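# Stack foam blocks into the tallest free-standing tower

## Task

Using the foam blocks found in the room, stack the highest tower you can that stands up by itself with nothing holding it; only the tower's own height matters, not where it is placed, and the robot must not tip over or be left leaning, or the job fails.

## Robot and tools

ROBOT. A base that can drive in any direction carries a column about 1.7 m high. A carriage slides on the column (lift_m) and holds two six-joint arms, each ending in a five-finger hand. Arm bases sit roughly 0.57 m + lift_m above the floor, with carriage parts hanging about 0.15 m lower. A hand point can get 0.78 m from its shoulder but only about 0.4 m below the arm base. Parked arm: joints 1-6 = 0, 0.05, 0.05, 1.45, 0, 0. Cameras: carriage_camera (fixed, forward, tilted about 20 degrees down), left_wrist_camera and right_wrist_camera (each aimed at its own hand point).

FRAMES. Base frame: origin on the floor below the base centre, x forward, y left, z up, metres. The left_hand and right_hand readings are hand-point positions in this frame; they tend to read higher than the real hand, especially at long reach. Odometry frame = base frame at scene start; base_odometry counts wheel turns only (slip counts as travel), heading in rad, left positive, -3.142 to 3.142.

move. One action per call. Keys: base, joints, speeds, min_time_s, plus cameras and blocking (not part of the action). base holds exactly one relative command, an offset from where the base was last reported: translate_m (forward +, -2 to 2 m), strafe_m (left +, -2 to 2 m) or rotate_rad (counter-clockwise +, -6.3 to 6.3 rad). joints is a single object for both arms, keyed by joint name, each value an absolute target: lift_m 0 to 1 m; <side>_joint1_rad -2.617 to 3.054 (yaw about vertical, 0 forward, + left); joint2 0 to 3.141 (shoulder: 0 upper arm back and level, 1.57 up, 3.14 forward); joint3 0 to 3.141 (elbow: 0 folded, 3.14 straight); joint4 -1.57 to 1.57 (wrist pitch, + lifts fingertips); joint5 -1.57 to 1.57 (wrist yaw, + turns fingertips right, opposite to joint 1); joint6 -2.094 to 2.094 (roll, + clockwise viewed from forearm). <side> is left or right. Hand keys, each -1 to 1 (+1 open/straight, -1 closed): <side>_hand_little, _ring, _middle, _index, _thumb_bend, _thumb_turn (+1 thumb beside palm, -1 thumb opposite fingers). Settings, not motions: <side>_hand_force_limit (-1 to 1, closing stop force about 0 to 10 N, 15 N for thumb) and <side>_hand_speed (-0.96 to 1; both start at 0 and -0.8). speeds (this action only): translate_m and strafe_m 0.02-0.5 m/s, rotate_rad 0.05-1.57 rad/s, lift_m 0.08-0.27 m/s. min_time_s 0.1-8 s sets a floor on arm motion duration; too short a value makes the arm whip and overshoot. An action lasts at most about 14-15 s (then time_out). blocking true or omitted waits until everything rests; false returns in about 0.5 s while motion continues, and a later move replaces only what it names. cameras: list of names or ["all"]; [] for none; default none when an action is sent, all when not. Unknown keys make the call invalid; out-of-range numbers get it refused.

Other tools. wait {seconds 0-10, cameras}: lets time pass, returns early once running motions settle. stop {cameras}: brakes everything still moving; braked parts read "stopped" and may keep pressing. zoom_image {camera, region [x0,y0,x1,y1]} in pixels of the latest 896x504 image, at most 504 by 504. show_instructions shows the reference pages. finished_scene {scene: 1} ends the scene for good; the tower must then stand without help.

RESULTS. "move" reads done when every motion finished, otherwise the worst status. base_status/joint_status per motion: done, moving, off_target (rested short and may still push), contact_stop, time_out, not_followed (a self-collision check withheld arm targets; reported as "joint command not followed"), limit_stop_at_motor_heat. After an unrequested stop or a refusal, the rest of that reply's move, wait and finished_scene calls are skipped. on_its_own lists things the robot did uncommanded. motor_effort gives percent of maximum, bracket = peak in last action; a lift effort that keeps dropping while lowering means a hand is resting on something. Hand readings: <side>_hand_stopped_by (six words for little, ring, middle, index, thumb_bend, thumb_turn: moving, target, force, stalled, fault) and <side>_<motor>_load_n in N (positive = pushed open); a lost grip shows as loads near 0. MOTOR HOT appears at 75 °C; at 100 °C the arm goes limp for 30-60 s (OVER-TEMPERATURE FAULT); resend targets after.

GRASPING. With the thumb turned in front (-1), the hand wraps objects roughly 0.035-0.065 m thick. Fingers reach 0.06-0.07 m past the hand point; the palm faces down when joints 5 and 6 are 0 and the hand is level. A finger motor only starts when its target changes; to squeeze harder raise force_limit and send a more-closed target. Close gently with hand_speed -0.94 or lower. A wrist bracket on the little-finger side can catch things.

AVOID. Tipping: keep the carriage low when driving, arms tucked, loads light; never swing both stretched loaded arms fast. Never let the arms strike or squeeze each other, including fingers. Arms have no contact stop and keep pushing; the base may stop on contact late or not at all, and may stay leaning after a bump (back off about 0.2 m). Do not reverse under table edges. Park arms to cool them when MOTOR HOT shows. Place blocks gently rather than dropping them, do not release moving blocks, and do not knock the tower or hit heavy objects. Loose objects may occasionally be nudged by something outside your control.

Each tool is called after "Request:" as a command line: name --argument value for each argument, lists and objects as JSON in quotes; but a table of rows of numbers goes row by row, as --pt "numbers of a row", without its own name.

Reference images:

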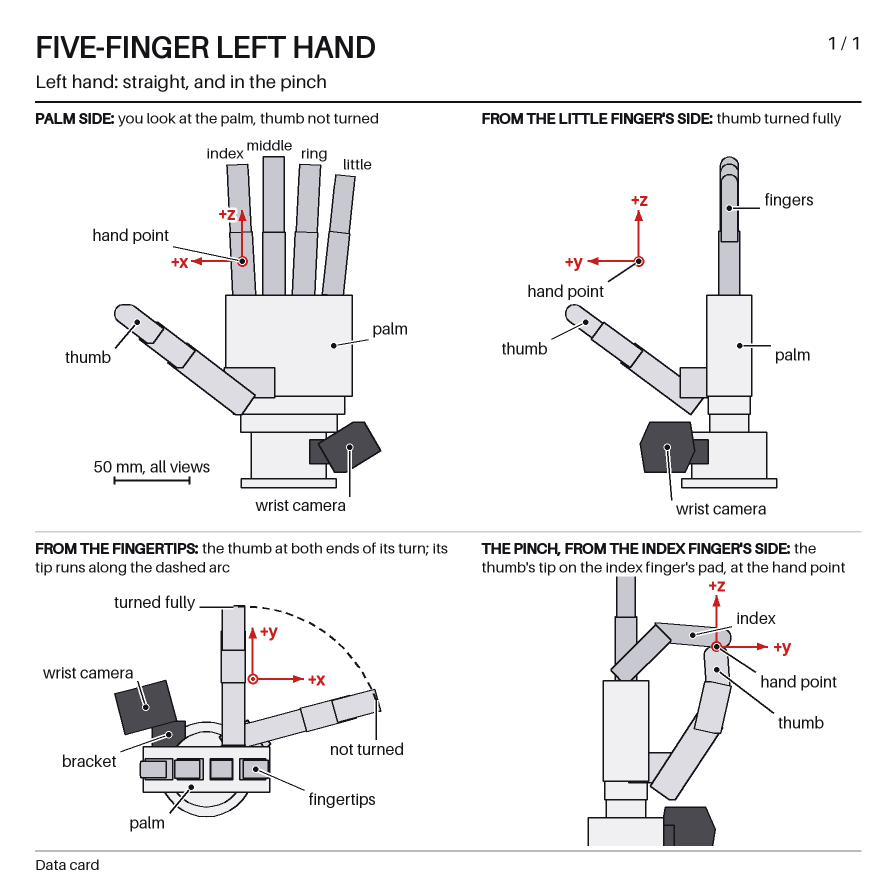

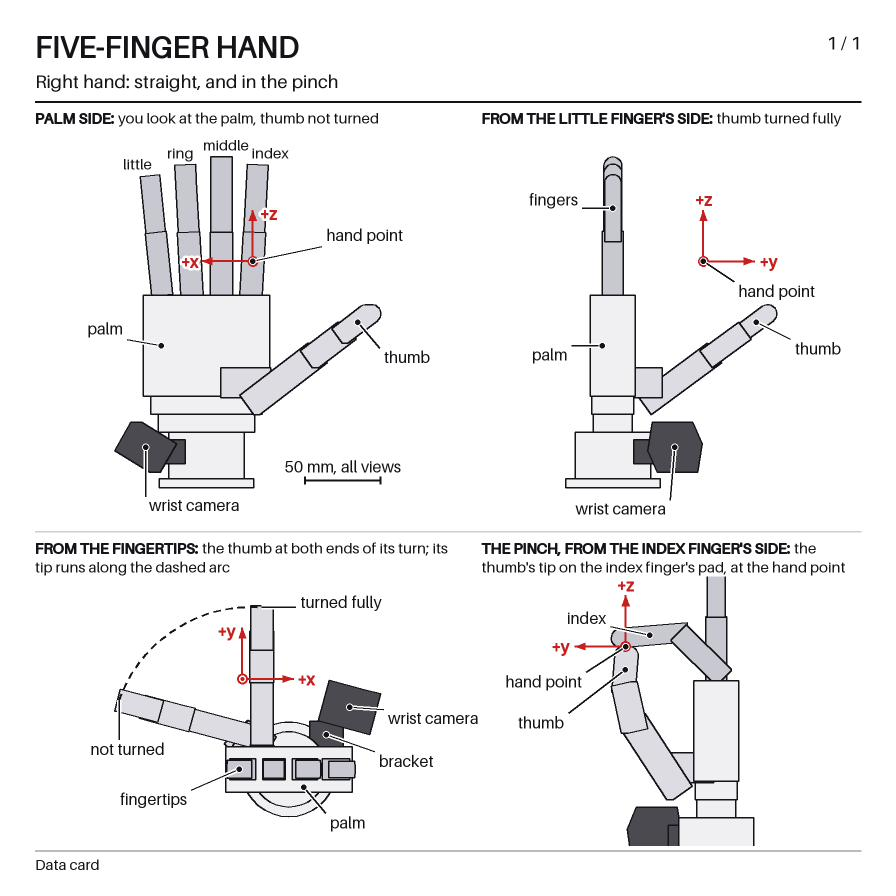

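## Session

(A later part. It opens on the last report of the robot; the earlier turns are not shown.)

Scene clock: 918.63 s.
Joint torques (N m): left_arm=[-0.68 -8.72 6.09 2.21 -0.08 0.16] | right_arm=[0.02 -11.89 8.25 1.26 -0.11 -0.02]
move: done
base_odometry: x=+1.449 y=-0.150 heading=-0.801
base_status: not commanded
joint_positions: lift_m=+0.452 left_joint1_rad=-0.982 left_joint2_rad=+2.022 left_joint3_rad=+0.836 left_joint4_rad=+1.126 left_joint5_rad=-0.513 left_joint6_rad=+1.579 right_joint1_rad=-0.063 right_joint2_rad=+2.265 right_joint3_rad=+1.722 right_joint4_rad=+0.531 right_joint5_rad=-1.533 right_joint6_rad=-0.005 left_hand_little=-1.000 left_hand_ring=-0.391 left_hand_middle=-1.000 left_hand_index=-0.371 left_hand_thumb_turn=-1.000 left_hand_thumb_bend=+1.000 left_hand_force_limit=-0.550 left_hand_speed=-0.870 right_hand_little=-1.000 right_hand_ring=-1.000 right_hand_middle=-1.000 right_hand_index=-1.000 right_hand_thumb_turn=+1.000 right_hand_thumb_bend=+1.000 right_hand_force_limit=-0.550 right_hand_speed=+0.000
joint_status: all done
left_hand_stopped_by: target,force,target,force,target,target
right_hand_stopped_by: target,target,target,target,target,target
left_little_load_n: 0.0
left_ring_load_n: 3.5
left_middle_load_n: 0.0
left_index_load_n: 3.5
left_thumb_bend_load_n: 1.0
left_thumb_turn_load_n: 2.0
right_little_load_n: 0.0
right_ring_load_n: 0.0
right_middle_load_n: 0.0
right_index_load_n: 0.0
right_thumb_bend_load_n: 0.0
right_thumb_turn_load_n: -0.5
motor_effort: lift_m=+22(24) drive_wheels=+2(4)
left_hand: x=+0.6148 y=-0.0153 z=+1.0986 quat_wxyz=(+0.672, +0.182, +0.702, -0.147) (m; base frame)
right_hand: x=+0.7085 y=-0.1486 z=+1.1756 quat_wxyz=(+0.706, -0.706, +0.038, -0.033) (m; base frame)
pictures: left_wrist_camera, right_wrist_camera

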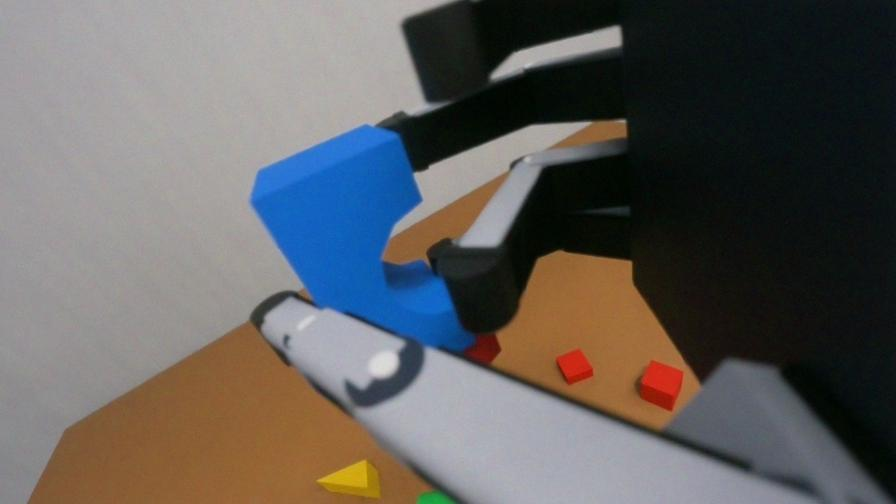

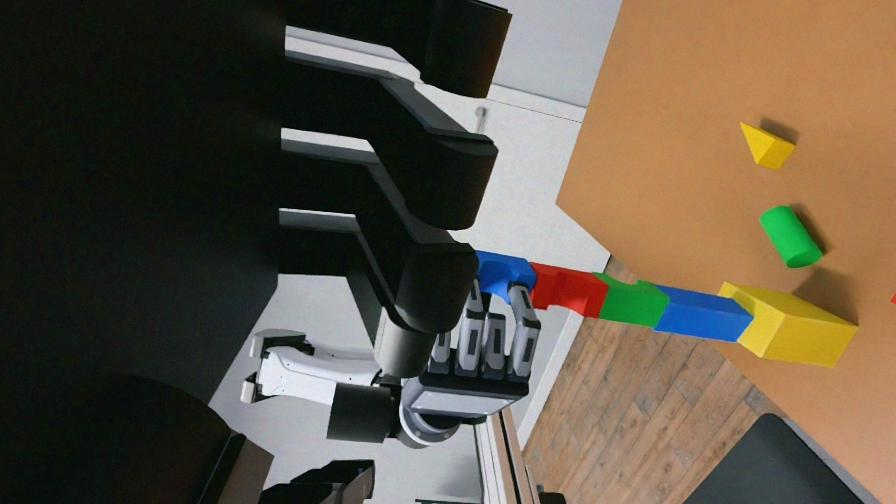

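Request:
move --joints '{"lift_m": 0.448}' --speeds '{"lift_m": 0.08}'

Request:
move --joints '{"lift_m": 0.446}' --speeds '{"lift_m": 0.08}'

Request:
move --joints '{"left_hand_speed": -0.92, "left_hand_index": -0.12, "left_hand_ring": -0.14}' --cameras '["right_wrist_camera", "left_wrist_camera"]'

Request:
zoom_image --camera "right_wrist_camera" --region '[480, 230, 610, 330]'

Scene clock: 921.40 s.
Joint torques (N m): left_arm=[-0.73 -8.64 6.01 2.13 -0.08 0.06] | right_arm=[-0.02 -12.07 8.28 1.27 -0.14 0]
move: done
base_odometry: x=+1.449 y=-0.150 heading=-0.801
base_status: not commanded
joint_positions: lift_m=+0.448 left_joint1_rad=-0.982 left_joint2_rad=+2.022 left_joint3_rad=+0.837 left_joint4_rad=+1.135 left_joint5_rad=-0.514 left_joint6_rad=+1.585 right_joint1_rad=-0.063 right_joint2_rad=+2.266 right_joint3_rad=+1.722 right_joint4_rad=+0.530 right_joint5_rad=-1.533 right_joint6_rad=-0.005 left_hand_little=-1.000 left_hand_ring=-0.391 left_hand_middle=-1.000 left_hand_index=-0.371 left_hand_thumb_turn=-1.000 left_hand_thumb_bend=+1.000 left_hand_force_limit=-0.550 left_hand_speed=-0.870 right_hand_little=-1.000 right_hand_ring=-1.000 right_hand_middle=-1.000 right_hand_index=-1.000 right_hand_thumb_turn=+1.000 right_hand_thumb_bend=+1.000 right_hand_force_limit=-0.550 right_hand_speed=+0.000
joint_status: all done
left_hand_stopped_by: target,force,target,force,target,target
right_hand_stopped_by: target,target,target,target,target,target
left_little_load_n: 0.0
left_ring_load_n: 3.0
left_middle_load_n: 0.0
left_index_load_n: 4.0
left_thumb_bend_load_n: 1.0
left_thumb_turn_load_n: 1.5
right_little_load_n: 0.0
right_ring_load_n: 0.0
right_middle_load_n: 0.0
right_index_load_n: 0.0
right_thumb_bend_load_n: 0.0
right_thumb_turn_load_n: 0.0
motor_effort: lift_m=+22(23) drive_wheels=+1(4)
left_hand: x=+0.6153 y=-0.0156 z=+1.0973 quat_wxyz=(+0.676, +0.181, +0.699, -0.147) (m; base frame)
right_hand: x=+0.7085 y=-0.1486 z=+1.1709 quat_wxyz=(+0.706, -0.706, +0.039, -0.032) (m; base frame)
pictures: none

Scene clock: 921.77 s.
Joint torques (N m): left_arm=[-0.68 -8.77 6.02 2.05 -0.07 0.07] | right_arm=[0.12 -12.18 8.1 1.27 -0.12 0]
move: done
base_odometry: x=+1.449 y=-0.150 heading=-0.801
base_status: not commanded
joint_positions: lift_m=+0.446 left_joint1_rad=-0.982 left_joint2_rad=+2.022 left_joint3_rad=+0.837 left_joint4_rad=+1.141 left_joint5_rad=-0.514 left_joint6_rad=+1.589 right_joint1_rad=-0.063 right_joint2_rad=+2.266 right_joint3_rad=+1.722 right_joint4_rad=+0.530 right_joint5_rad=-1.534 right_joint6_rad=-0.005 left_hand_little=-1.000 left_hand_ring=-0.391 left_hand_middle=-1.000 left_hand_index=-0.371 left_hand_thumb_turn=-1.000 left_hand_thumb_bend=+1.000 left_hand_force_limit=-0.550 left_hand_speed=-0.870 right_hand_little=-1.000 right_hand_ring=-1.000 right_hand_middle=-1.000 right_hand_index=-1.000 right_hand_thumb_turn=+1.000 right_hand_thumb_bend=+1.000 right_hand_force_limit=-0.550 right_hand_speed=+0.000
joint_status: all done
left_hand_stopped_by: target,force,target,force,target,target
right_hand_stopped_by: target,target,target,target,target,target
left_little_load_n: -0.5
left_ring_load_n: 3.5
left_middle_load_n: 0.0
left_index_load_n: 4.0
left_thumb_bend_load_n: 1.5
left_thumb_turn_load_n: 1.5
right_little_load_n: 0.0
right_ring_load_n: 0.0
right_middle_load_n: 0.0
right_index_load_n: 0.0
right_thumb_bend_load_n: 0.0
right_thumb_turn_load_n: -0.5
motor_effort: lift_m=+21(22) drive_wheels=+1(4)
left_hand: x=+0.6155 y=-0.0156 z=+1.0969 quat_wxyz=(+0.678, +0.181, +0.698, -0.147) (m; base frame)
right_hand: x=+0.7085 y=-0.1486 z=+1.1690 quat_wxyz=(+0.706, -0.706, +0.039, -0.032) (m; base frame)
pictures: none

Scene clock: 923.37 s.
Joint torques (N m): left_arm=[-0.68 -8.76 6.02 2.09 -0.07 0.07] | right_arm=[-0.06 -12.03 8.17 1.3 -0.11 -0.01]
move: done
base_odometry: x=+1.449 y=-0.150 heading=-0.801
base_status: not commanded
joint_positions: lift_m=+0.446 left_joint1_rad=-0.982 left_joint2_rad=+2.022 left_joint3_rad=+0.837 left_joint4_rad=+1.140 left_joint5_rad=-0.514 left_joint6_rad=+1.589 right_joint1_rad=-0.063 right_joint2_rad=+2.266 right_joint3_rad=+1.722 right_joint4_rad=+0.530 right_joint5_rad=-1.534 right_joint6_rad=-0.005 left_hand_little=-1.000 left_hand_ring=-0.140 left_hand_middle=-1.000 left_hand_index=-0.120 left_hand_thumb_turn=-1.000 left_hand_thumb_bend=+1.000 left_hand_force_limit=-0.550 left_hand_speed=-0.920 right_hand_little=-1.000 right_hand_ring=-1.000 right_hand_middle=-1.000 right_hand_index=-1.000 right_hand_thumb_turn=+1.000 right_hand_thumb_bend=+1.000 right_hand_force_limit=-0.550 right_hand_speed=+0.000
joint_status: all done
left_hand_stopped_by: target,target,target,target,target,target
right_hand_stopped_by: target,target,target,target,target,target
left_little_load_n: 0.0
left_ring_load_n: 0.0
left_middle_load_n: 0.0
left_index_load_n: 0.0
left_thumb_bend_load_n: 0.0
left_thumb_turn_load_n: 0.5
right_little_load_n: 0.0
right_ring_load_n: 0.0
right_middle_load_n: 0.0
right_index_load_n: 0.0
right_thumb_bend_load_n: 0.0
right_thumb_turn_load_n: 0.0
motor_effort: lift_m=+22(23) drive_wheels=+1(1)
left_hand: x=+0.6154 y=-0.0156 z=+1.0966 quat_wxyz=(+0.677, +0.181, +0.698, -0.147) (m; base frame)
right_hand: x=+0.7085 y=-0.1486 z=+1.1690 quat_wxyz=(+0.706, -0.706, +0.039, -0.032) (m; base frame)
pictures: left_wrist_camera, right_wrist_camera

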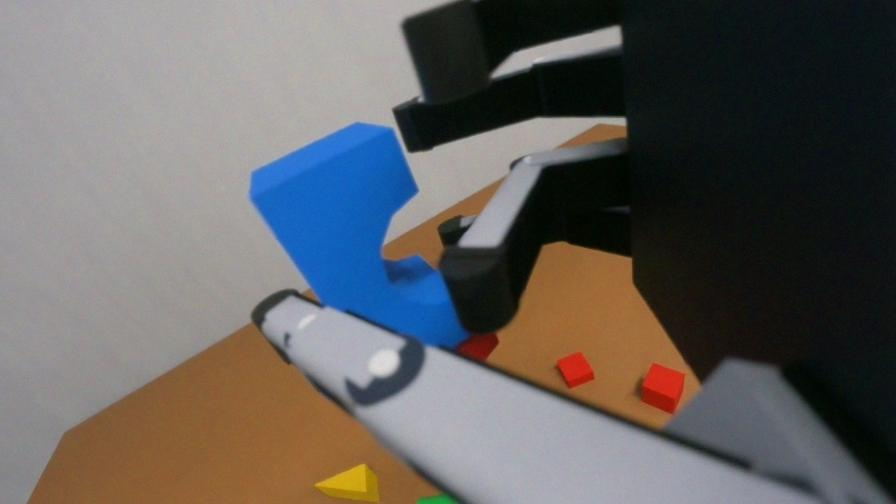

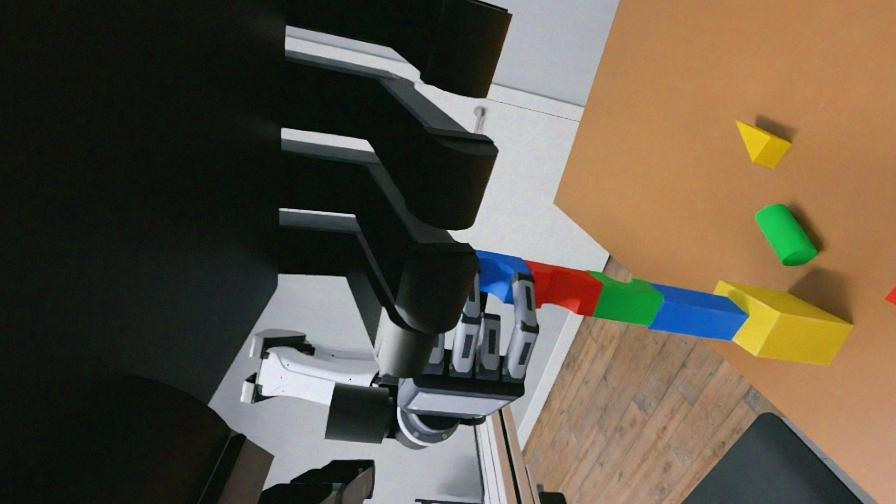

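Scaled by 3.877 from the camera's 896x504 image, which has a finer 1280x720 frame.

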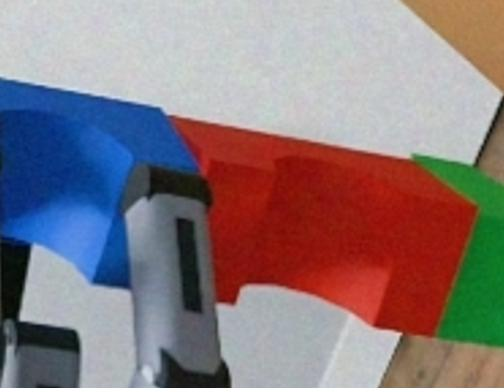

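Request:
move --joints '{"right_joint1_rad": -0.38, "right_joint5_rad": -1.1}' --min_time_s 1.5

Request:
move --joints '{"right_joint1_rad": -0.3, "right_joint2_rad": 1.4, "right_joint3_rad": 1.0, "right_joint4_rad": 0.4, "right_joint5_rad": -0.5, "right_joint6_rad": 0}' --min_time_s 2

Request:
move --joints '{"right_joint1_rad": 0, "right_joint2_rad": 0.05, "right_joint3_rad": 0.05, "right_joint4_rad": 1.45, "right_joint5_rad": 0, "right_joint6_rad": 0, "left_hand_speed": -0.7, "left_hand_index": 1, "left_hand_ring": 1}' --min_time_s 2.5

Request:
move --base '{"translate_m": -0.13}' --speeds '{"translate_m": 0.05}' --cameras '["left_wrist_camera"]'

Request:
move --joints '{"lift_m": 0.65}'

Request:
move --joints '{"left_joint1_rad": -0.2, "left_joint2_rad": 1.4, "left_joint3_rad": 0.9, "left_joint4_rad": 0.5, "left_joint5_rad": 0, "left_joint6_rad": 1.0}' --min_time_s 2

Request:
move --joints '{"lift_m": 0.7, "left_joint1_rad": 0, "left_joint2_rad": 0.05, "left_joint3_rad": 0.05, "left_joint4_rad": 1.45, "left_joint5_rad": 0, "left_joint6_rad": 0}' --min_time_s 2

Request:
move --base '{"translate_m": 0.23}' --cameras '["carriage_camera"]'

Request:
zoom_image --camera "carriage_camera" --region '[420, 400, 490, 500]'

Request:
zoom_image --camera "carriage_camera" --region '[370, 370, 530, 504]'

Scene clock: 927.00 s.
Joint torques (N m): left_arm=[-0.65 -8.75 6.02 2.08 -0.07 0.07] | right_arm=[-0.75 -12.36 8.54 1.67 0.07 0]
move: done
base_odometry: x=+1.449 y=-0.150 heading=-0.801
base_status: not commanded
joint_positions: lift_m=+0.446 left_joint1_rad=-0.982 left_joint2_rad=+2.022 left_joint3_rad=+0.837 left_joint4_rad=+1.140 left_joint5_rad=-0.514 left_joint6_rad=+1.589 right_joint1_rad=-0.376 right_joint2_rad=+2.266 right_joint3_rad=+1.722 right_joint4_rad=+0.530 right_joint5_rad=-1.112 right_joint6_rad=-0.005 left_hand_little=-1.000 left_hand_ring=-0.140 left_hand_middle=-1.000 left_hand_index=-0.120 left_hand_thumb_turn=-1.000 left_hand_thumb_bend=+1.000 left_hand_force_limit=-0.550 left_hand_speed=-0.920 right_hand_little=-1.000 right_hand_ring=-1.000 right_hand_middle=-1.000 right_hand_index=-1.000 right_hand_thumb_turn=+1.000 right_hand_thumb_bend=+1.000 right_hand_force_limit=-0.550 right_hand_speed=+0.000
joint_status: all done
left_hand_stopped_by: target,target,target,target,target,target
right_hand_stopped_by: target,target,target,target,target,target
left_little_load_n: 0.5
left_ring_load_n: 0.0
left_middle_load_n: 0.0
left_index_load_n: 0.0
left_thumb_bend_load_n: 0.0
left_thumb_turn_load_n: 0.5
right_little_load_n: 0.0
right_ring_load_n: 0.0
right_middle_load_n: 0.0
right_index_load_n: 0.0
right_thumb_bend_load_n: 0.0
right_thumb_turn_load_n: 0.0
motor_effort: lift_m=+22(23) drive_wheels=+1(1)
left_hand: x=+0.6154 y=-0.0156 z=+1.0966 quat_wxyz=(+0.677, +0.181, +0.698, -0.147) (m; base frame)
right_hand: x=+0.8087 y=-0.3448 z=+1.1678 quat_wxyz=(+0.645, -0.647, +0.290, -0.283) (m; base frame)
pictures: none

Scene clock: 929.30 s.
Joint torques (N m): left_arm=[-0.66 -8.75 6.02 2.08 -0.06 0.06] | right_arm=[0.28 -7.51 7.19 1.87 0.07 0.01]
move: done
base_odometry: x=+1.449 y=-0.150 heading=-0.801
base_status: not commanded
joint_positions: lift_m=+0.446 left_joint1_rad=-0.982 left_joint2_rad=+2.022 left_joint3_rad=+0.837 left_joint4_rad=+1.139 left_joint5_rad=-0.514 left_joint6_rad=+1.589 right_joint1_rad=-0.307 right_joint2_rad=+1.419 right_joint3_rad=+1.008 right_joint4_rad=+0.415 right_joint5_rad=-0.512 right_joint6_rad=-0.005 left_hand_little=-1.000 left_hand_ring=-0.140 left_hand_middle=-1.000 left_hand_index=-0.120 left_hand_thumb_turn=-1.000 left_hand_thumb_bend=+1.000 left_hand_force_limit=-0.550 left_hand_speed=-0.920 right_hand_little=-1.000 right_hand_ring=-1.000 right_hand_middle=-1.000 right_hand_index=-1.000 right_hand_thumb_turn=+1.000 right_hand_thumb_bend=+1.000 right_hand_force_limit=-0.550 right_hand_speed=+0.000
joint_status: all done
left_hand_stopped_by: target,target,target,target,target,target
right_hand_stopped_by: target,target,target,target,target,target
left_little_load_n: 0.0
left_ring_load_n: 0.0
left_middle_load_n: 0.0
left_index_load_n: 0.0
left_thumb_bend_load_n: 0.5
left_thumb_turn_load_n: 0.5
right_little_load_n: 0.0
right_ring_load_n: 0.5
right_middle_load_n: 0.0
right_index_load_n: 0.0
right_thumb_bend_load_n: 0.0
right_thumb_turn_load_n: 0.0
motor_effort: lift_m=+21(23) drive_wheels=+1(2)
left_hand: x=+0.6154 y=-0.0155 z=+1.0965 quat_wxyz=(+0.677, +0.181, +0.698, -0.147) (m; base frame)
right_hand: x=+0.6902 y=-0.3356 z=+1.2618 quat_wxyz=(+0.548, -0.549, +0.443, -0.449) (m; base frame)
pictures: none

Scene clock: 932.13 s.
Joint torques (N m): left_arm=[-0.66 -8.75 6.04 2.1 -0.06 0.06] | right_arm=[0.16 2.3 5.16 0.13 0.09 0]
move: done
base_odometry: x=+1.449 y=-0.150 heading=-0.801
base_status: not commanded
joint_positions: lift_m=+0.446 left_joint1_rad=-0.982 left_joint2_rad=+2.022 left_joint3_rad=+0.837 left_joint4_rad=+1.139 left_joint5_rad=-0.514 left_joint6_rad=+1.589 right_joint1_rad=-0.008 right_joint2_rad=+0.058 right_joint3_rad=+0.058 right_joint4_rad=+1.436 right_joint5_rad=-0.012 right_joint6_rad=-0.005 left_hand_little=-1.000 left_hand_ring=+1.000 left_hand_middle=-1.000 left_hand_index=+1.000 left_hand_thumb_turn=-1.000 left_hand_thumb_bend=+1.000 left_hand_force_limit=-0.550 left_hand_speed=-0.700 right_hand_little=-1.000 right_hand_ring=-1.000 right_hand_middle=-1.000 right_hand_index=-1.000 right_hand_thumb_turn=+1.000 right_hand_thumb_bend=+1.000 right_hand_force_limit=-0.550 right_hand_speed=+0.000
joint_status: all done
left_hand_stopped_by: target,target,target,target,target,target
right_hand_stopped_by: target,target,target,target,target,target
left_little_load_n: 0.0
left_ring_load_n: 0.0
left_middle_load_n: 0.0
left_index_load_n: 0.0
left_thumb_bend_load_n: 0.0
left_thumb_turn_load_n: 0.0
right_little_load_n: 0.0
right_ring_load_n: 0.0
right_middle_load_n: 0.0
right_index_load_n: 0.0
right_thumb_bend_load_n: 0.0
right_thumb_turn_load_n: 0.0
motor_effort: lift_m=+22(23) drive_wheels=+2(2)
left_hand: x=+0.6154 y=-0.0155 z=+1.0964 quat_wxyz=(+0.677, +0.181, +0.698, -0.147) (m; base frame)
right_hand: x=+0.3151 y=-0.2813 z=+1.4356 quat_wxyz=(+0.701, -0.052, +0.044, -0.710) (m; base frame)
pictures: none

Scene clock: 935.23 s.
Joint torques (N m): left_arm=[-0.5 -8.77 6.04 2.11 -0.06 0.06] | right_arm=[0.28 2.14 5.08 0.03 0.11 -0.02]
move: done
base_odometry: x=+1.359 y=-0.057 heading=-0.800
base_status: done
joint_positions: lift_m=+0.446 left_joint1_rad=-0.986 left_joint2_rad=+2.022 left_joint3_rad=+0.837 left_joint4_rad=+1.138 left_joint5_rad=-0.515 left_joint6_rad=+1.589 right_joint1_rad=-0.008 right_joint2_rad=+0.058 right_joint3_rad=+0.058 right_joint4_rad=+1.443 right_joint5_rad=-0.011 right_joint6_rad=-0.005 left_hand_little=-1.000 left_hand_ring=+1.000 left_hand_middle=-1.000 left_hand_index=+1.000 left_hand_thumb_turn=-1.000 left_hand_thumb_bend=+1.000 left_hand_force_limit=-0.550 left_hand_speed=-0.700 right_hand_little=-1.000 right_hand_ring=-1.000 right_hand_middle=-1.000 right_hand_index=-1.000 right_hand_thumb_turn=+1.000 right_hand_thumb_bend=+1.000 right_hand_force_limit=-0.550 right_hand_speed=+0.000
joint_status: not commanded
left_hand_stopped_by: target,target,target,target,target,target
right_hand_stopped_by: target,target,target,target,target,target
left_little_load_n: 0.0
left_ring_load_n: 0.0
left_middle_load_n: 0.0
left_index_load_n: 0.0
left_thumb_bend_load_n: 0.0
left_thumb_turn_load_n: 0.0
right_little_load_n: 0.0
right_ring_load_n: 0.0
right_middle_load_n: 0.0
right_index_load_n: 0.5
right_thumb_bend_load_n: 0.0
right_thumb_turn_load_n: 0.0
motor_effort: lift_m=+21(23) drive_wheels=-5(8)
left_hand: x=+0.6143 y=-0.0168 z=+1.0963 quat_wxyz=(+0.676, +0.183, +0.698, -0.147) (m; base frame)
right_hand: x=+0.3131 y=-0.2815 z=+1.4363 quat_wxyz=(+0.701, -0.049, +0.041, -0.710) (m; base frame)
pictures: left_wrist_camera

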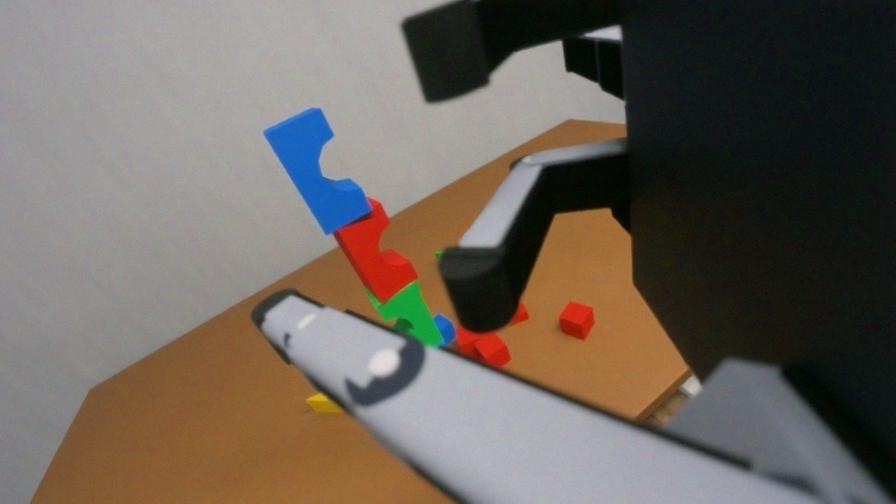

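Scene clock: 936.60 s.
Joint torques (N m): left_arm=[-0.36 -9.13 5.85 2.16 -0.06 0.06] | right_arm=[0.27 2.66 5.63 0.06 0.11 -0.04]
move: done
base_odometry: x=+1.359 y=-0.057 heading=-0.800
base_status: not commanded
joint_positions: lift_m=+0.650 left_joint1_rad=-0.986 left_joint2_rad=+2.027 left_joint3_rad=+0.839 left_joint4_rad=+1.134 left_joint5_rad=-0.515 left_joint6_rad=+1.589 right_joint1_rad=-0.008 right_joint2_rad=+0.054 right_joint3_rad=+0.052 right_joint4_rad=+1.443 right_joint5_rad=-0.009 right_joint6_rad=-0.005 left_hand_little=-1.000 left_hand_ring=+1.000 left_hand_middle=-1.000 left_hand_index=+1.000 left_hand_thumb_turn=-1.000 left_hand_thumb_bend=+1.000 left_hand_force_limit=-0.550 left_hand_speed=-0.700 right_hand_little=-1.000 right_hand_ring=-1.000 right_hand_middle=-1.000 right_hand_index=-1.000 right_hand_thumb_turn=+1.000 right_hand_thumb_bend=+1.000 right_hand_force_limit=-0.550 right_hand_speed=+0.000
joint_status: all done
left_hand_stopped_by: target,target,target,target,target,target
right_hand_stopped_by: target,target,target,target,target,target
left_little_load_n: 0.0
left_ring_load_n: 0.0
left_middle_load_n: 0.0
left_index_load_n: 0.0
left_thumb_bend_load_n: 0.0
left_thumb_turn_load_n: 0.0
right_little_load_n: 0.0
right_ring_load_n: 0.0
right_middle_load_n: 0.0
right_index_load_n: 0.0
right_thumb_bend_load_n: 0.0
right_thumb_turn_load_n: 0.0
motor_effort: lift_m=+26(34) drive_wheels=-5(5)
left_hand: x=+0.6145 y=-0.0170 z=+1.2977 quat_wxyz=(+0.675, +0.184, +0.700, -0.146) (m; base frame)
right_hand: x=+0.3137 y=-0.2819 z=+1.6383 quat_wxyz=(+0.701, -0.049, +0.043, -0.710) (m; base frame)
pictures: none

Scene clock: 938.90 s.
Joint torques (N m): left_arm=[0.66 -7.66 8.84 2.23 0.08 0.01] | right_arm=[0.28 2.59 5.63 0.07 0.09 -0.01]
move: done
base_odometry: x=+1.359 y=-0.057 heading=-0.800
base_status: not commanded
joint_positions: lift_m=+0.650 left_joint1_rad=-0.207 left_joint2_rad=+1.418 left_joint3_rad=+0.874 left_joint4_rad=+0.519 left_joint5_rad=-0.009 left_joint6_rad=+1.010 right_joint1_rad=-0.008 right_joint2_rad=+0.054 right_joint3_rad=+0.052 right_joint4_rad=+1.443 right_joint5_rad=-0.009 right_joint6_rad=-0.005 left_hand_little=-1.000 left_hand_ring=+1.000 left_hand_middle=-1.000 left_hand_index=+1.000 left_hand_thumb_turn=-1.000 left_hand_thumb_bend=+1.000 left_hand_force_limit=-0.550 left_hand_speed=-0.700 right_hand_little=-1.000 right_hand_ring=-1.000 right_hand_middle=-1.000 right_hand_index=-1.000 right_hand_thumb_turn=+1.000 right_hand_thumb_bend=+1.000 right_hand_force_limit=-0.550 right_hand_speed=+0.000
joint_status: all done
left_hand_stopped_by: target,target,target,target,target,target
right_hand_stopped_by: target,target,target,target,target,target
left_little_load_n: 0.0
left_ring_load_n: 0.0
left_middle_load_n: 0.0
left_index_load_n: 0.0
left_thumb_bend_load_n: 0.0
left_thumb_turn_load_n: 0.0
right_little_load_n: 0.0
right_ring_load_n: -0.5
right_middle_load_n: -0.5
right_index_load_n: 0.0
right_thumb_bend_load_n: 0.0
right_thumb_turn_load_n: 0.0
motor_effort: lift_m=+26(27) drive_wheels=-4(5)
left_hand: x=+0.7015 y=+0.2490 z=+1.4276 quat_wxyz=(+0.649, -0.129, +0.704, -0.259) (m; base frame)
right_hand: x=+0.3137 y=-0.2819 z=+1.6383 quat_wxyz=(+0.701, -0.049, +0.043, -0.710) (m; base frame)
pictures: none

Scene clock: 941.30 s.
Joint torques (N m): left_arm=[0.75 3.14 3.86 0.15 0.08 -0.04] | right_arm=[0.21 2.55 5.68 0.04 0.1 -0.02]
move: done
base_odometry: x=+1.359 y=-0.057 heading=-0.800
base_status: not commanded
joint_positions: lift_m=+0.700 left_joint1_rad=-0.008 left_joint2_rad=+0.058 left_joint3_rad=+0.063 left_joint4_rad=+1.439 left_joint5_rad=-0.006 left_joint6_rad=+0.009 right_joint1_rad=-0.008 right_joint2_rad=+0.054 right_joint3_rad=+0.052 right_joint4_rad=+1.443 right_joint5_rad=-0.009 right_joint6_rad=-0.005 left_hand_little=-1.000 left_hand_ring=+1.000 left_hand_middle=-1.000 left_hand_index=+1.000 left_hand_thumb_turn=-1.000 left_hand_thumb_bend=+1.000 left_hand_force_limit=-0.550 left_hand_speed=-0.700 right_hand_little=-1.000 right_hand_ring=-1.000 right_hand_middle=-1.000 right_hand_index=-1.000 right_hand_thumb_turn=+1.000 right_hand_thumb_bend=+1.000 right_hand_force_limit=-0.550 right_hand_speed=+0.000
joint_status: all done
left_hand_stopped_by: target,target,target,target,target,target
right_hand_stopped_by: target,target,target,target,target,target
left_little_load_n: 0.0
left_ring_load_n: 0.0
left_middle_load_n: 0.0
left_index_load_n: 0.0
left_thumb_bend_load_n: 0.0
left_thumb_turn_load_n: 0.0
right_little_load_n: 0.0
right_ring_load_n: 0.0
right_middle_load_n: 0.0
right_index_load_n: 0.0
right_thumb_bend_load_n: 0.0
right_thumb_turn_load_n: 0.0
motor_effort: lift_m=+25(33) drive_wheels=+1(5)
left_hand: x=+0.3125 y=+0.2835 z=+1.6917 quat_wxyz=(+0.706, -0.047, +0.043, -0.705) (m; base frame)
right_hand: x=+0.3138 y=-0.2819 z=+1.6882 quat_wxyz=(+0.701, -0.049, +0.043, -0.710) (m; base frame)
pictures: none

Scene clock: 943.50 s.
Joint torques (N m): left_arm=[0.76 3.17 3.96 0.04 0.08 -0.05] | right_arm=[0.27 2.61 5.67 0.03 0.06 -0.03]
move: done
base_odometry: x=+1.519 y=-0.222 heading=-0.800
base_status: done
joint_positions: lift_m=+0.700 left_joint1_rad=-0.008 left_joint2_rad=+0.058 left_joint3_rad=+0.062 left_joint4_rad=+1.445 left_joint5_rad=-0.006 left_joint6_rad=+0.008 right_joint1_rad=-0.008 right_joint2_rad=+0.054 right_joint3_rad=+0.052 right_joint4_rad=+1.445 right_joint5_rad=-0.008 right_joint6_rad=-0.005 left_hand_little=-1.000 left_hand_ring=+1.000 left_hand_middle=-1.000 left_hand_index=+1.000 left_hand_thumb_turn=-1.000 left_hand_thumb_bend=+1.000 left_hand_force_limit=-0.550 left_hand_speed=-0.700 right_hand_little=-1.000 right_hand_ring=-1.000 right_hand_middle=-1.000 right_hand_index=-1.000 right_hand_thumb_turn=+1.000 right_hand_thumb_bend=+1.000 right_hand_force_limit=-0.550 right_hand_speed=+0.000
joint_status: not commanded
left_hand_stopped_by: target,target,target,target,target,target
right_hand_stopped_by: target,target,target,target,target,target
left_little_load_n: 0.0
left_ring_load_n: 0.0
left_middle_load_n: 0.0
left_index_load_n: 0.0
left_thumb_bend_load_n: 0.0
left_thumb_turn_load_n: 0.0
right_little_load_n: 0.0
right_ring_load_n: -0.5
right_middle_load_n: 0.0
right_index_load_n: 0.0
right_thumb_bend_load_n: 0.0
right_thumb_turn_load_n: 0.0
motor_effort: lift_m=+25(27) drive_wheels=-5(11)
left_hand: x=+0.3111 y=+0.2834 z=+1.6919 quat_wxyz=(+0.706, -0.045, +0.041, -0.706) (m; base frame)
right_hand: x=+0.3133 y=-0.2821 z=+1.6884 quat_wxyz=(+0.701, -0.048, +0.043, -0.710) (m; base frame)
pictures: carriage_camera

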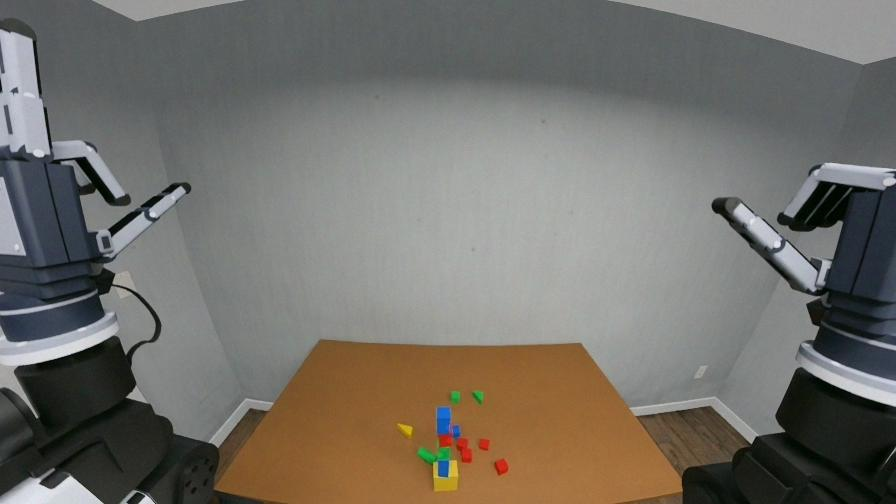

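Scaled by 5.040 from the camera's 896x504 image, which has a finer 1280x720 frame.

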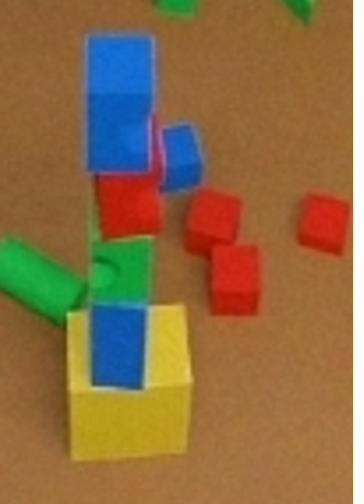

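Scaled by 3.150 from the camera's 896x504 image, which has a finer 1280x720 frame.

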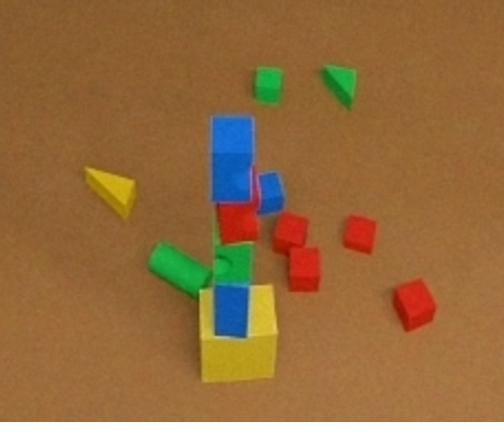

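Request:
zoom_image --camera "carriage_camera" --region '[405, 435, 455, 475]'

Scaled by 10.080 from the camera's 896x504 image, which has a finer 1280x720 frame.

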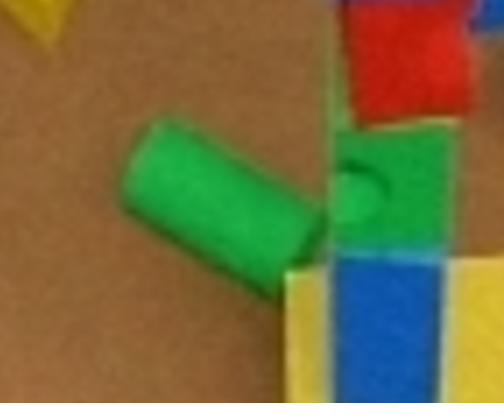

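Request:
move --joints '{"left_joint1_rad": 0, "left_joint2_rad": 1.1, "left_joint3_rad": 1.0, "left_joint4_rad": 0.1, "left_joint5_rad": 0, "left_joint6_rad": 0, "left_hand_speed": 0, "left_hand_index": -0.1, "left_hand_middle": -0.1, "left_hand_ring": -1}' --min_time_s 2

Request:
move --joints '{"lift_m": 0.62, "left_joint1_rad": -0.3, "left_joint2_rad": 2.3, "left_joint3_rad": 0.96, "left_joint4_rad": 0.55, "left_joint5_rad": 0, "left_joint6_rad": 0}' --min_time_s 3

Request:
move --joints '{"lift_m": 0.5, "left_joint1_rad": -0.52, "left_joint2_rad": 2.34, "left_joint3_rad": 1.0, "left_joint4_rad": 0.557, "left_joint5_rad": -0.004, "left_joint6_rad": 0}' --min_time_s 2 --cameras '["carriage_camera", "left_wrist_camera"]'

Scene clock: 960.43 s.
Joint torques (N m): left_arm=[0.73 -2.85 9.11 2.23 0.07 -0.05] | right_arm=[0.28 2.59 5.76 0.01 0.07 -0.03]
move: done
base_odometry: x=+1.519 y=-0.222 heading=-0.800
base_status: not commanded
joint_positions: lift_m=+0.700 left_joint1_rad=-0.008 left_joint2_rad=+1.093 left_joint3_rad=+0.973 left_joint4_rad=+0.119 left_joint5_rad=-0.006 left_joint6_rad=+0.008 right_joint1_rad=-0.008 right_joint2_rad=+0.054 right_joint3_rad=+0.052 right_joint4_rad=+1.445 right_joint5_rad=-0.008 right_joint6_rad=-0.005 left_hand_little=-1.000 left_hand_ring=-1.000 left_hand_middle=-0.100 left_hand_index=-0.100 left_hand_thumb_turn=-1.000 left_hand_thumb_bend=+1.000 left_hand_force_limit=-0.550 left_hand_speed=+0.000 right_hand_little=-1.000 right_hand_ring=-1.000 right_hand_middle=-1.000 right_hand_index=-1.000 right_hand_thumb_turn=+1.000 right_hand_thumb_bend=+1.000 right_hand_force_limit=-0.550 right_hand_speed=+0.000
joint_status: all done
left_hand_stopped_by: target,target,target,target,target,target
right_hand_stopped_by: target,target,target,target,target,target
left_little_load_n: 0.0
left_ring_load_n: 0.0
left_middle_load_n: 0.0
left_index_load_n: 0.0
left_thumb_bend_load_n: 0.0
left_thumb_turn_load_n: 0.0
right_little_load_n: 0.0
right_ring_load_n: 0.0
right_middle_load_n: 0.0
right_index_load_n: 0.0
right_thumb_bend_load_n: 0.0
right_thumb_turn_load_n: 0.0
motor_effort: lift_m=+27(28) drive_wheels=-4(5)
left_hand: x=+0.6346 y=+0.2809 z=+1.5605 quat_wxyz=(+0.501, -0.498, +0.503, -0.498) (m; base frame)
right_hand: x=+0.3133 y=-0.2821 z=+1.6884 quat_wxyz=(+0.701, -0.048, +0.043, -0.710) (m; base frame)
pictures: none

Scene clock: 963.73 s.
Joint torques (N m): left_arm=[-0.62 -9.2 3.11 1.93 0.07 -0.05] | right_arm=[0.28 2.63 5.7 -0.01 0.09 -0.04]
move: done
base_odometry: x=+1.519 y=-0.222 heading=-0.800
base_status: not commanded
joint_positions: lift_m=+0.620 left_joint1_rad=-0.293 left_joint2_rad=+2.283 left_joint3_rad=+0.971 left_joint4_rad=+0.544 left_joint5_rad=-0.006 left_joint6_rad=+0.008 right_joint1_rad=-0.008 right_joint2_rad=+0.054 right_joint3_rad=+0.052 right_joint4_rad=+1.445 right_joint5_rad=-0.008 right_joint6_rad=-0.005 left_hand_little=-1.000 left_hand_ring=-1.000 left_hand_middle=-0.100 left_hand_index=-0.100 left_hand_thumb_turn=-1.000 left_hand_thumb_bend=+1.000 left_hand_force_limit=-0.550 left_hand_speed=+0.000 right_hand_little=-1.000 right_hand_ring=-1.000 right_hand_middle=-1.000 right_hand_index=-1.000 right_hand_thumb_turn=+1.000 right_hand_thumb_bend=+1.000 right_hand_force_limit=-0.550 right_hand_speed=+0.000
joint_status: all done
left_hand_stopped_by: target,target,target,target,target,target
right_hand_stopped_by: target,target,target,target,target,target
left_little_load_n: 0.0
left_ring_load_n: 0.0
left_middle_load_n: 0.0
left_index_load_n: 0.0
left_thumb_bend_load_n: 0.0
left_thumb_turn_load_n: 0.0
right_little_load_n: 0.0
right_ring_load_n: 0.0
right_middle_load_n: 0.0
right_index_load_n: 0.0
right_thumb_bend_load_n: 0.0
right_thumb_turn_load_n: 0.0
motor_effort: lift_m=+21(24) drive_wheels=+1(5)
left_hand: x=+0.6535 y=+0.1514 z=+1.0253 quat_wxyz=(+0.236, -0.547, +0.740, -0.311) (m; base frame)
right_hand: x=+0.3132 y=-0.2821 z=+1.6087 quat_wxyz=(+0.701, -0.048, +0.042, -0.710) (m; base frame)
pictures: none

Scene clock: 966.03 s.
Joint torques (N m): left_arm=[-0.64 -8.92 5.26 1.92 0.04 -0.04] | right_arm=[0.2 2.55 5.81 0.01 0.08 -0.01]
move: done
base_odometry: x=+1.519 y=-0.222 heading=-0.800
base_status: not commanded
joint_positions: lift_m=+0.500 left_joint1_rad=-0.513 left_joint2_rad=+2.318 left_joint3_rad=+0.982 left_joint4_rad=+0.554 left_joint5_rad=-0.006 left_joint6_rad=+0.007 right_joint1_rad=-0.008 right_joint2_rad=+0.054 right_joint3_rad=+0.052 right_joint4_rad=+1.445 right_joint5_rad=-0.008 right_joint6_rad=-0.005 left_hand_little=-1.000 left_hand_ring=-1.000 left_hand_middle=-0.100 left_hand_index=-0.100 left_hand_thumb_turn=-1.000 left_hand_thumb_bend=+1.000 left_hand_force_limit=-0.550 left_hand_speed=+0.000 right_hand_little=-1.000 right_hand_ring=-1.000 right_hand_middle=-1.000 right_hand_index=-1.000 right_hand_thumb_turn=+1.000 right_hand_thumb_bend=+1.000 right_hand_force_limit=-0.550 right_hand_speed=+0.000
joint_status: all done
left_hand_stopped_by: target,target,target,target,target,target
right_hand_stopped_by: target,target,target,target,target,target
left_little_load_n: 0.0
left_ring_load_n: 0.0
left_middle_load_n: 0.0
left_index_load_n: 0.0
left_thumb_bend_load_n: 0.5
left_thumb_turn_load_n: 0.0
right_little_load_n: 0.0
right_ring_load_n: 0.0
right_middle_load_n: 0.0
right_index_load_n: 0.0
right_thumb_bend_load_n: 0.0
right_thumb_turn_load_n: 0.0
motor_effort: lift_m=+23(26) drive_wheels=+1(4)
left_hand: x=+0.6065 y=+0.0609 z=+0.8943 quat_wxyz=(+0.198, -0.464, +0.798, -0.330) (m; base frame)
right_hand: x=+0.3130 y=-0.2820 z=+1.4887 quat_wxyz=(+0.701, -0.048, +0.042, -0.710) (m; base frame)
pictures: carriage_camera, left_wrist_camera

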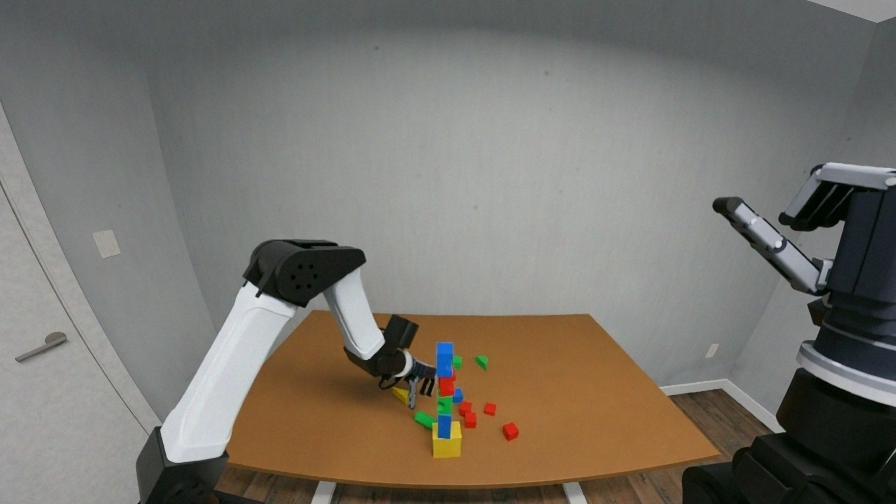

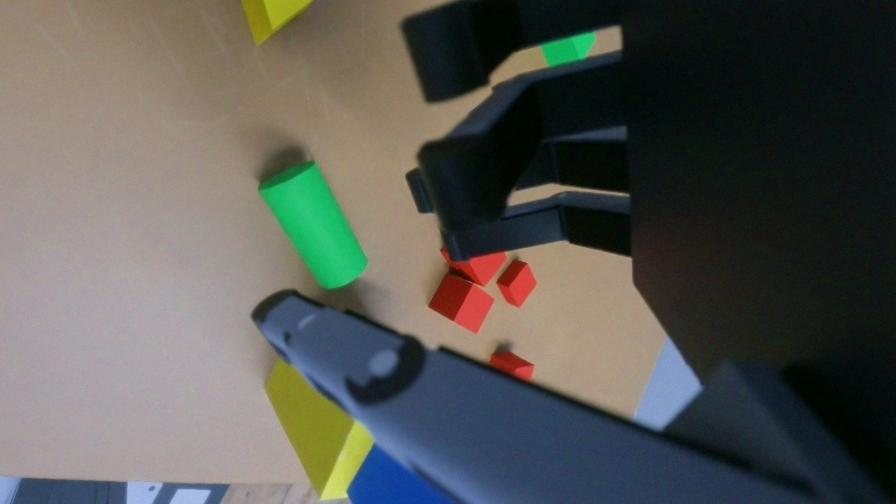

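Request:
move --joints '{"lift_m": 0.44}' --speeds '{"lift_m": 0.12}' --cameras '["left_wrist_camera"]'

Request:
zoom_image --camera "left_wrist_camera" --region '[240, 110, 440, 340]'

Scene clock: 967.83 s.
Joint torques (N m): left_arm=[-0.49 -10.06 4.83 1.85 0.03 -0.04] | right_arm=[0.32 2.63 5.74 0 0.06 -0.01]
move: done
base_odometry: x=+1.519 y=-0.222 heading=-0.800
base_status: not commanded
joint_positions: lift_m=+0.440 left_joint1_rad=-0.513 left_joint2_rad=+2.331 left_joint3_rad=+0.987 left_joint4_rad=+0.560 left_joint5_rad=-0.006 left_joint6_rad=+0.007 right_joint1_rad=-0.008 right_joint2_rad=+0.053 right_joint3_rad=+0.051 right_joint4_rad=+1.446 right_joint5_rad=-0.008 right_joint6_rad=-0.005 left_hand_little=-1.000 left_hand_ring=-1.000 left_hand_middle=-0.100 left_hand_index=-0.100 left_hand_thumb_turn=-1.000 left_hand_thumb_bend=+1.000 left_hand_force_limit=-0.550 left_hand_speed=+0.000 right_hand_little=-1.000 right_hand_ring=-1.000 right_hand_middle=-1.000 right_hand_index=-1.000 right_hand_thumb_turn=+1.000 right_hand_thumb_bend=+1.000 right_hand_force_limit=-0.550 right_hand_speed=+0.000
joint_status: all done
left_hand_stopped_by: target,target,target,target,target,target
right_hand_stopped_by: target,target,target,target,target,target
left_little_load_n: 0.0
left_ring_load_n: 0.0
left_middle_load_n: 0.0
left_index_load_n: 0.0
left_thumb_bend_load_n: 0.0
left_thumb_turn_load_n: 0.0
right_little_load_n: 0.0
right_ring_load_n: 0.0
right_middle_load_n: 0.0
right_index_load_n: 0.0
right_thumb_bend_load_n: 0.0
right_thumb_turn_load_n: 0.0
motor_effort: lift_m=+23(24) drive_wheels=-5(5)
left_hand: x=+0.6067 y=+0.0608 z=+0.8308 quat_wxyz=(+0.197, -0.464, +0.798, -0.329) (m; base frame)
right_hand: x=+0.3128 y=-0.2820 z=+1.4287 quat_wxyz=(+0.701, -0.047, +0.042, -0.710) (m; base frame)
pictures: left_wrist_camera

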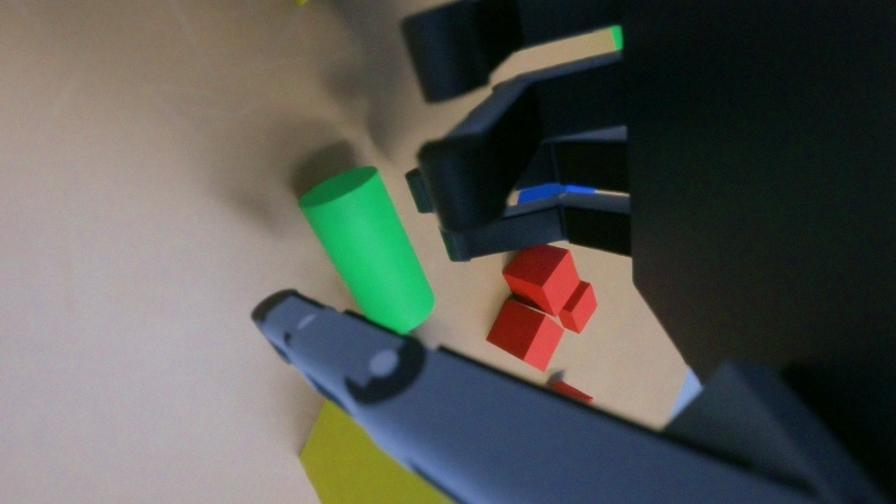

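Scaled by 2.191 from the camera's 896x504 image, which has a finer 1280x720 frame.

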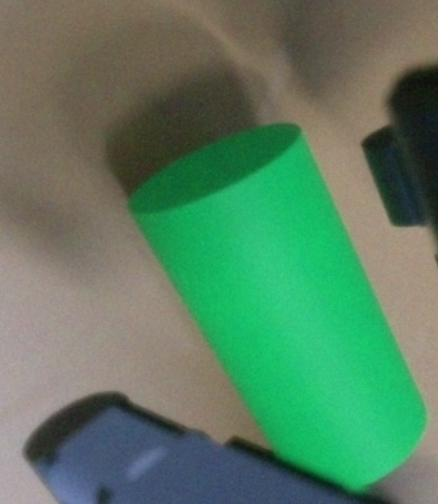

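Request:
move --joints '{"left_joint1_rad": -0.56, "left_joint2_rad": 2.347, "left_joint3_rad": 1.018, "left_joint4_rad": 0.541, "left_joint5_rad": -0.087, "left_joint6_rad": -0.087}' --min_time_s 1.5

Request:
move --joints '{"lift_m": 0.43}' --speeds '{"lift_m": 0.1}' --cameras '["left_wrist_camera"]'

Request:
zoom_image --camera "left_wrist_camera" --region '[240, 110, 440, 340]'

Scene clock: 973.70 s.
Joint torques (N m): left_arm=[-0.65 -9.55 5.34 1.73 -0.09 -0.05] | right_arm=[0.35 2.78 5.76 0.01 0.11 -0.02]
move: done
base_odometry: x=+1.519 y=-0.222 heading=-0.800
base_status: not commanded
joint_positions: lift_m=+0.440 left_joint1_rad=-0.553 left_joint2_rad=+2.331 left_joint3_rad=+1.000 left_joint4_rad=+0.557 left_joint5_rad=-0.079 left_joint6_rad=-0.078 right_joint1_rad=-0.008 right_joint2_rad=+0.053 right_joint3_rad=+0.051 right_joint4_rad=+1.446 right_joint5_rad=-0.008 right_joint6_rad=-0.005 left_hand_little=-1.000 left_hand_ring=-1.000 left_hand_middle=-0.100 left_hand_index=-0.100 left_hand_thumb_turn=-1.000 left_hand_thumb_bend=+1.000 left_hand_force_limit=-0.550 left_hand_speed=+0.000 right_hand_little=-1.000 right_hand_ring=-1.000 right_hand_middle=-1.000 right_hand_index=-1.000 right_hand_thumb_turn=+1.000 right_hand_thumb_bend=+1.000 right_hand_force_limit=-0.550 right_hand_speed=+0.000
joint_status: all done
left_hand_stopped_by: target,target,target,target,target,target
right_hand_stopped_by: target,target,target,target,target,target
left_little_load_n: 0.0
left_ring_load_n: 0.0
left_middle_load_n: 0.0
left_index_load_n: 0.0
left_thumb_bend_load_n: 0.0
left_thumb_turn_load_n: 0.0
right_little_load_n: 0.0
right_ring_load_n: 0.0
right_middle_load_n: 0.0
right_index_load_n: 0.0
right_thumb_bend_load_n: 0.0
right_thumb_turn_load_n: 0.0
motor_effort: lift_m=+23(25) drive_wheels=+1(1)
left_hand: x=+0.6085 y=+0.0487 z=+0.8344 quat_wxyz=(+0.208, -0.493, +0.778, -0.329) (m; base frame)
right_hand: x=+0.3128 y=-0.2820 z=+1.4287 quat_wxyz=(+0.701, -0.047, +0.042, -0.710) (m; base frame)
pictures: none

Scene clock: 974.23 s.
Joint torques (N m): left_arm=[-0.79 -10.06 4.88 1.8 -0.1 -0.05] | right_arm=[0.32 2.76 5.89 -0.04 0.09 -0.02]
move: done
base_odometry: x=+1.519 y=-0.222 heading=-0.800
base_status: not commanded
joint_positions: lift_m=+0.430 left_joint1_rad=-0.553 left_joint2_rad=+2.338 left_joint3_rad=+1.005 left_joint4_rad=+0.548 left_joint5_rad=-0.080 left_joint6_rad=-0.079 right_joint1_rad=-0.008 right_joint2_rad=+0.052 right_joint3_rad=+0.051 right_joint4_rad=+1.448 right_joint5_rad=-0.008 right_joint6_rad=-0.005 left_hand_little=-1.000 left_hand_ring=-1.000 left_hand_middle=-0.100 left_hand_index=-0.100 left_hand_thumb_turn=-1.000 left_hand_thumb_bend=+1.000 left_hand_force_limit=-0.550 left_hand_speed=+0.000 right_hand_little=-1.000 right_hand_ring=-1.000 right_hand_middle=-1.000 right_hand_index=-1.000 right_hand_thumb_turn=+1.000 right_hand_thumb_bend=+1.000 right_hand_force_limit=-0.550 right_hand_speed=+0.000
joint_status: all done
left_hand_stopped_by: target,target,target,target,target,target
right_hand_stopped_by: target,target,target,target,target,target
left_little_load_n: 0.0
left_ring_load_n: 0.0
left_middle_load_n: 0.0
left_index_load_n: 0.0
left_thumb_bend_load_n: 0.0
left_thumb_turn_load_n: 0.0
right_little_load_n: 0.0
right_ring_load_n: 0.0
right_middle_load_n: 0.0
right_index_load_n: 0.0
right_thumb_bend_load_n: 0.0
right_thumb_turn_load_n: 0.0
motor_effort: lift_m=+23(24) drive_wheels=-5(5)
left_hand: x=+0.6072 y=+0.0496 z=+0.8213 quat_wxyz=(+0.206, -0.494, +0.780, -0.325) (m; base frame)
right_hand: x=+0.3124 y=-0.2820 z=+1.4186 quat_wxyz=(+0.701, -0.047, +0.041, -0.710) (m; base frame)
pictures: left_wrist_camera

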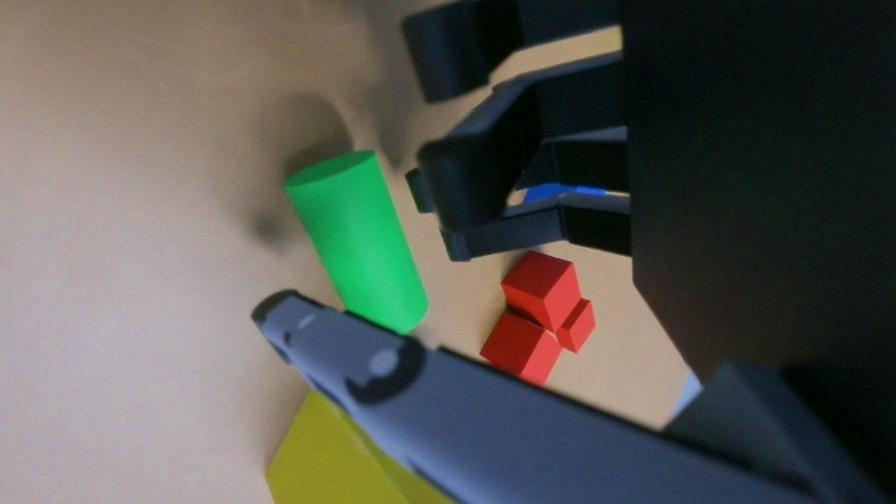

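Scaled by 2.191 from the camera's 896x504 image, which has a finer 1280x720 frame.

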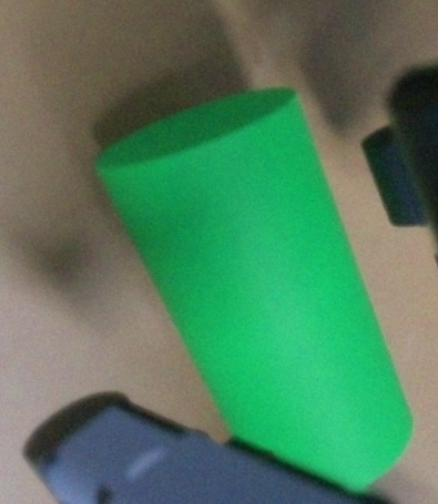

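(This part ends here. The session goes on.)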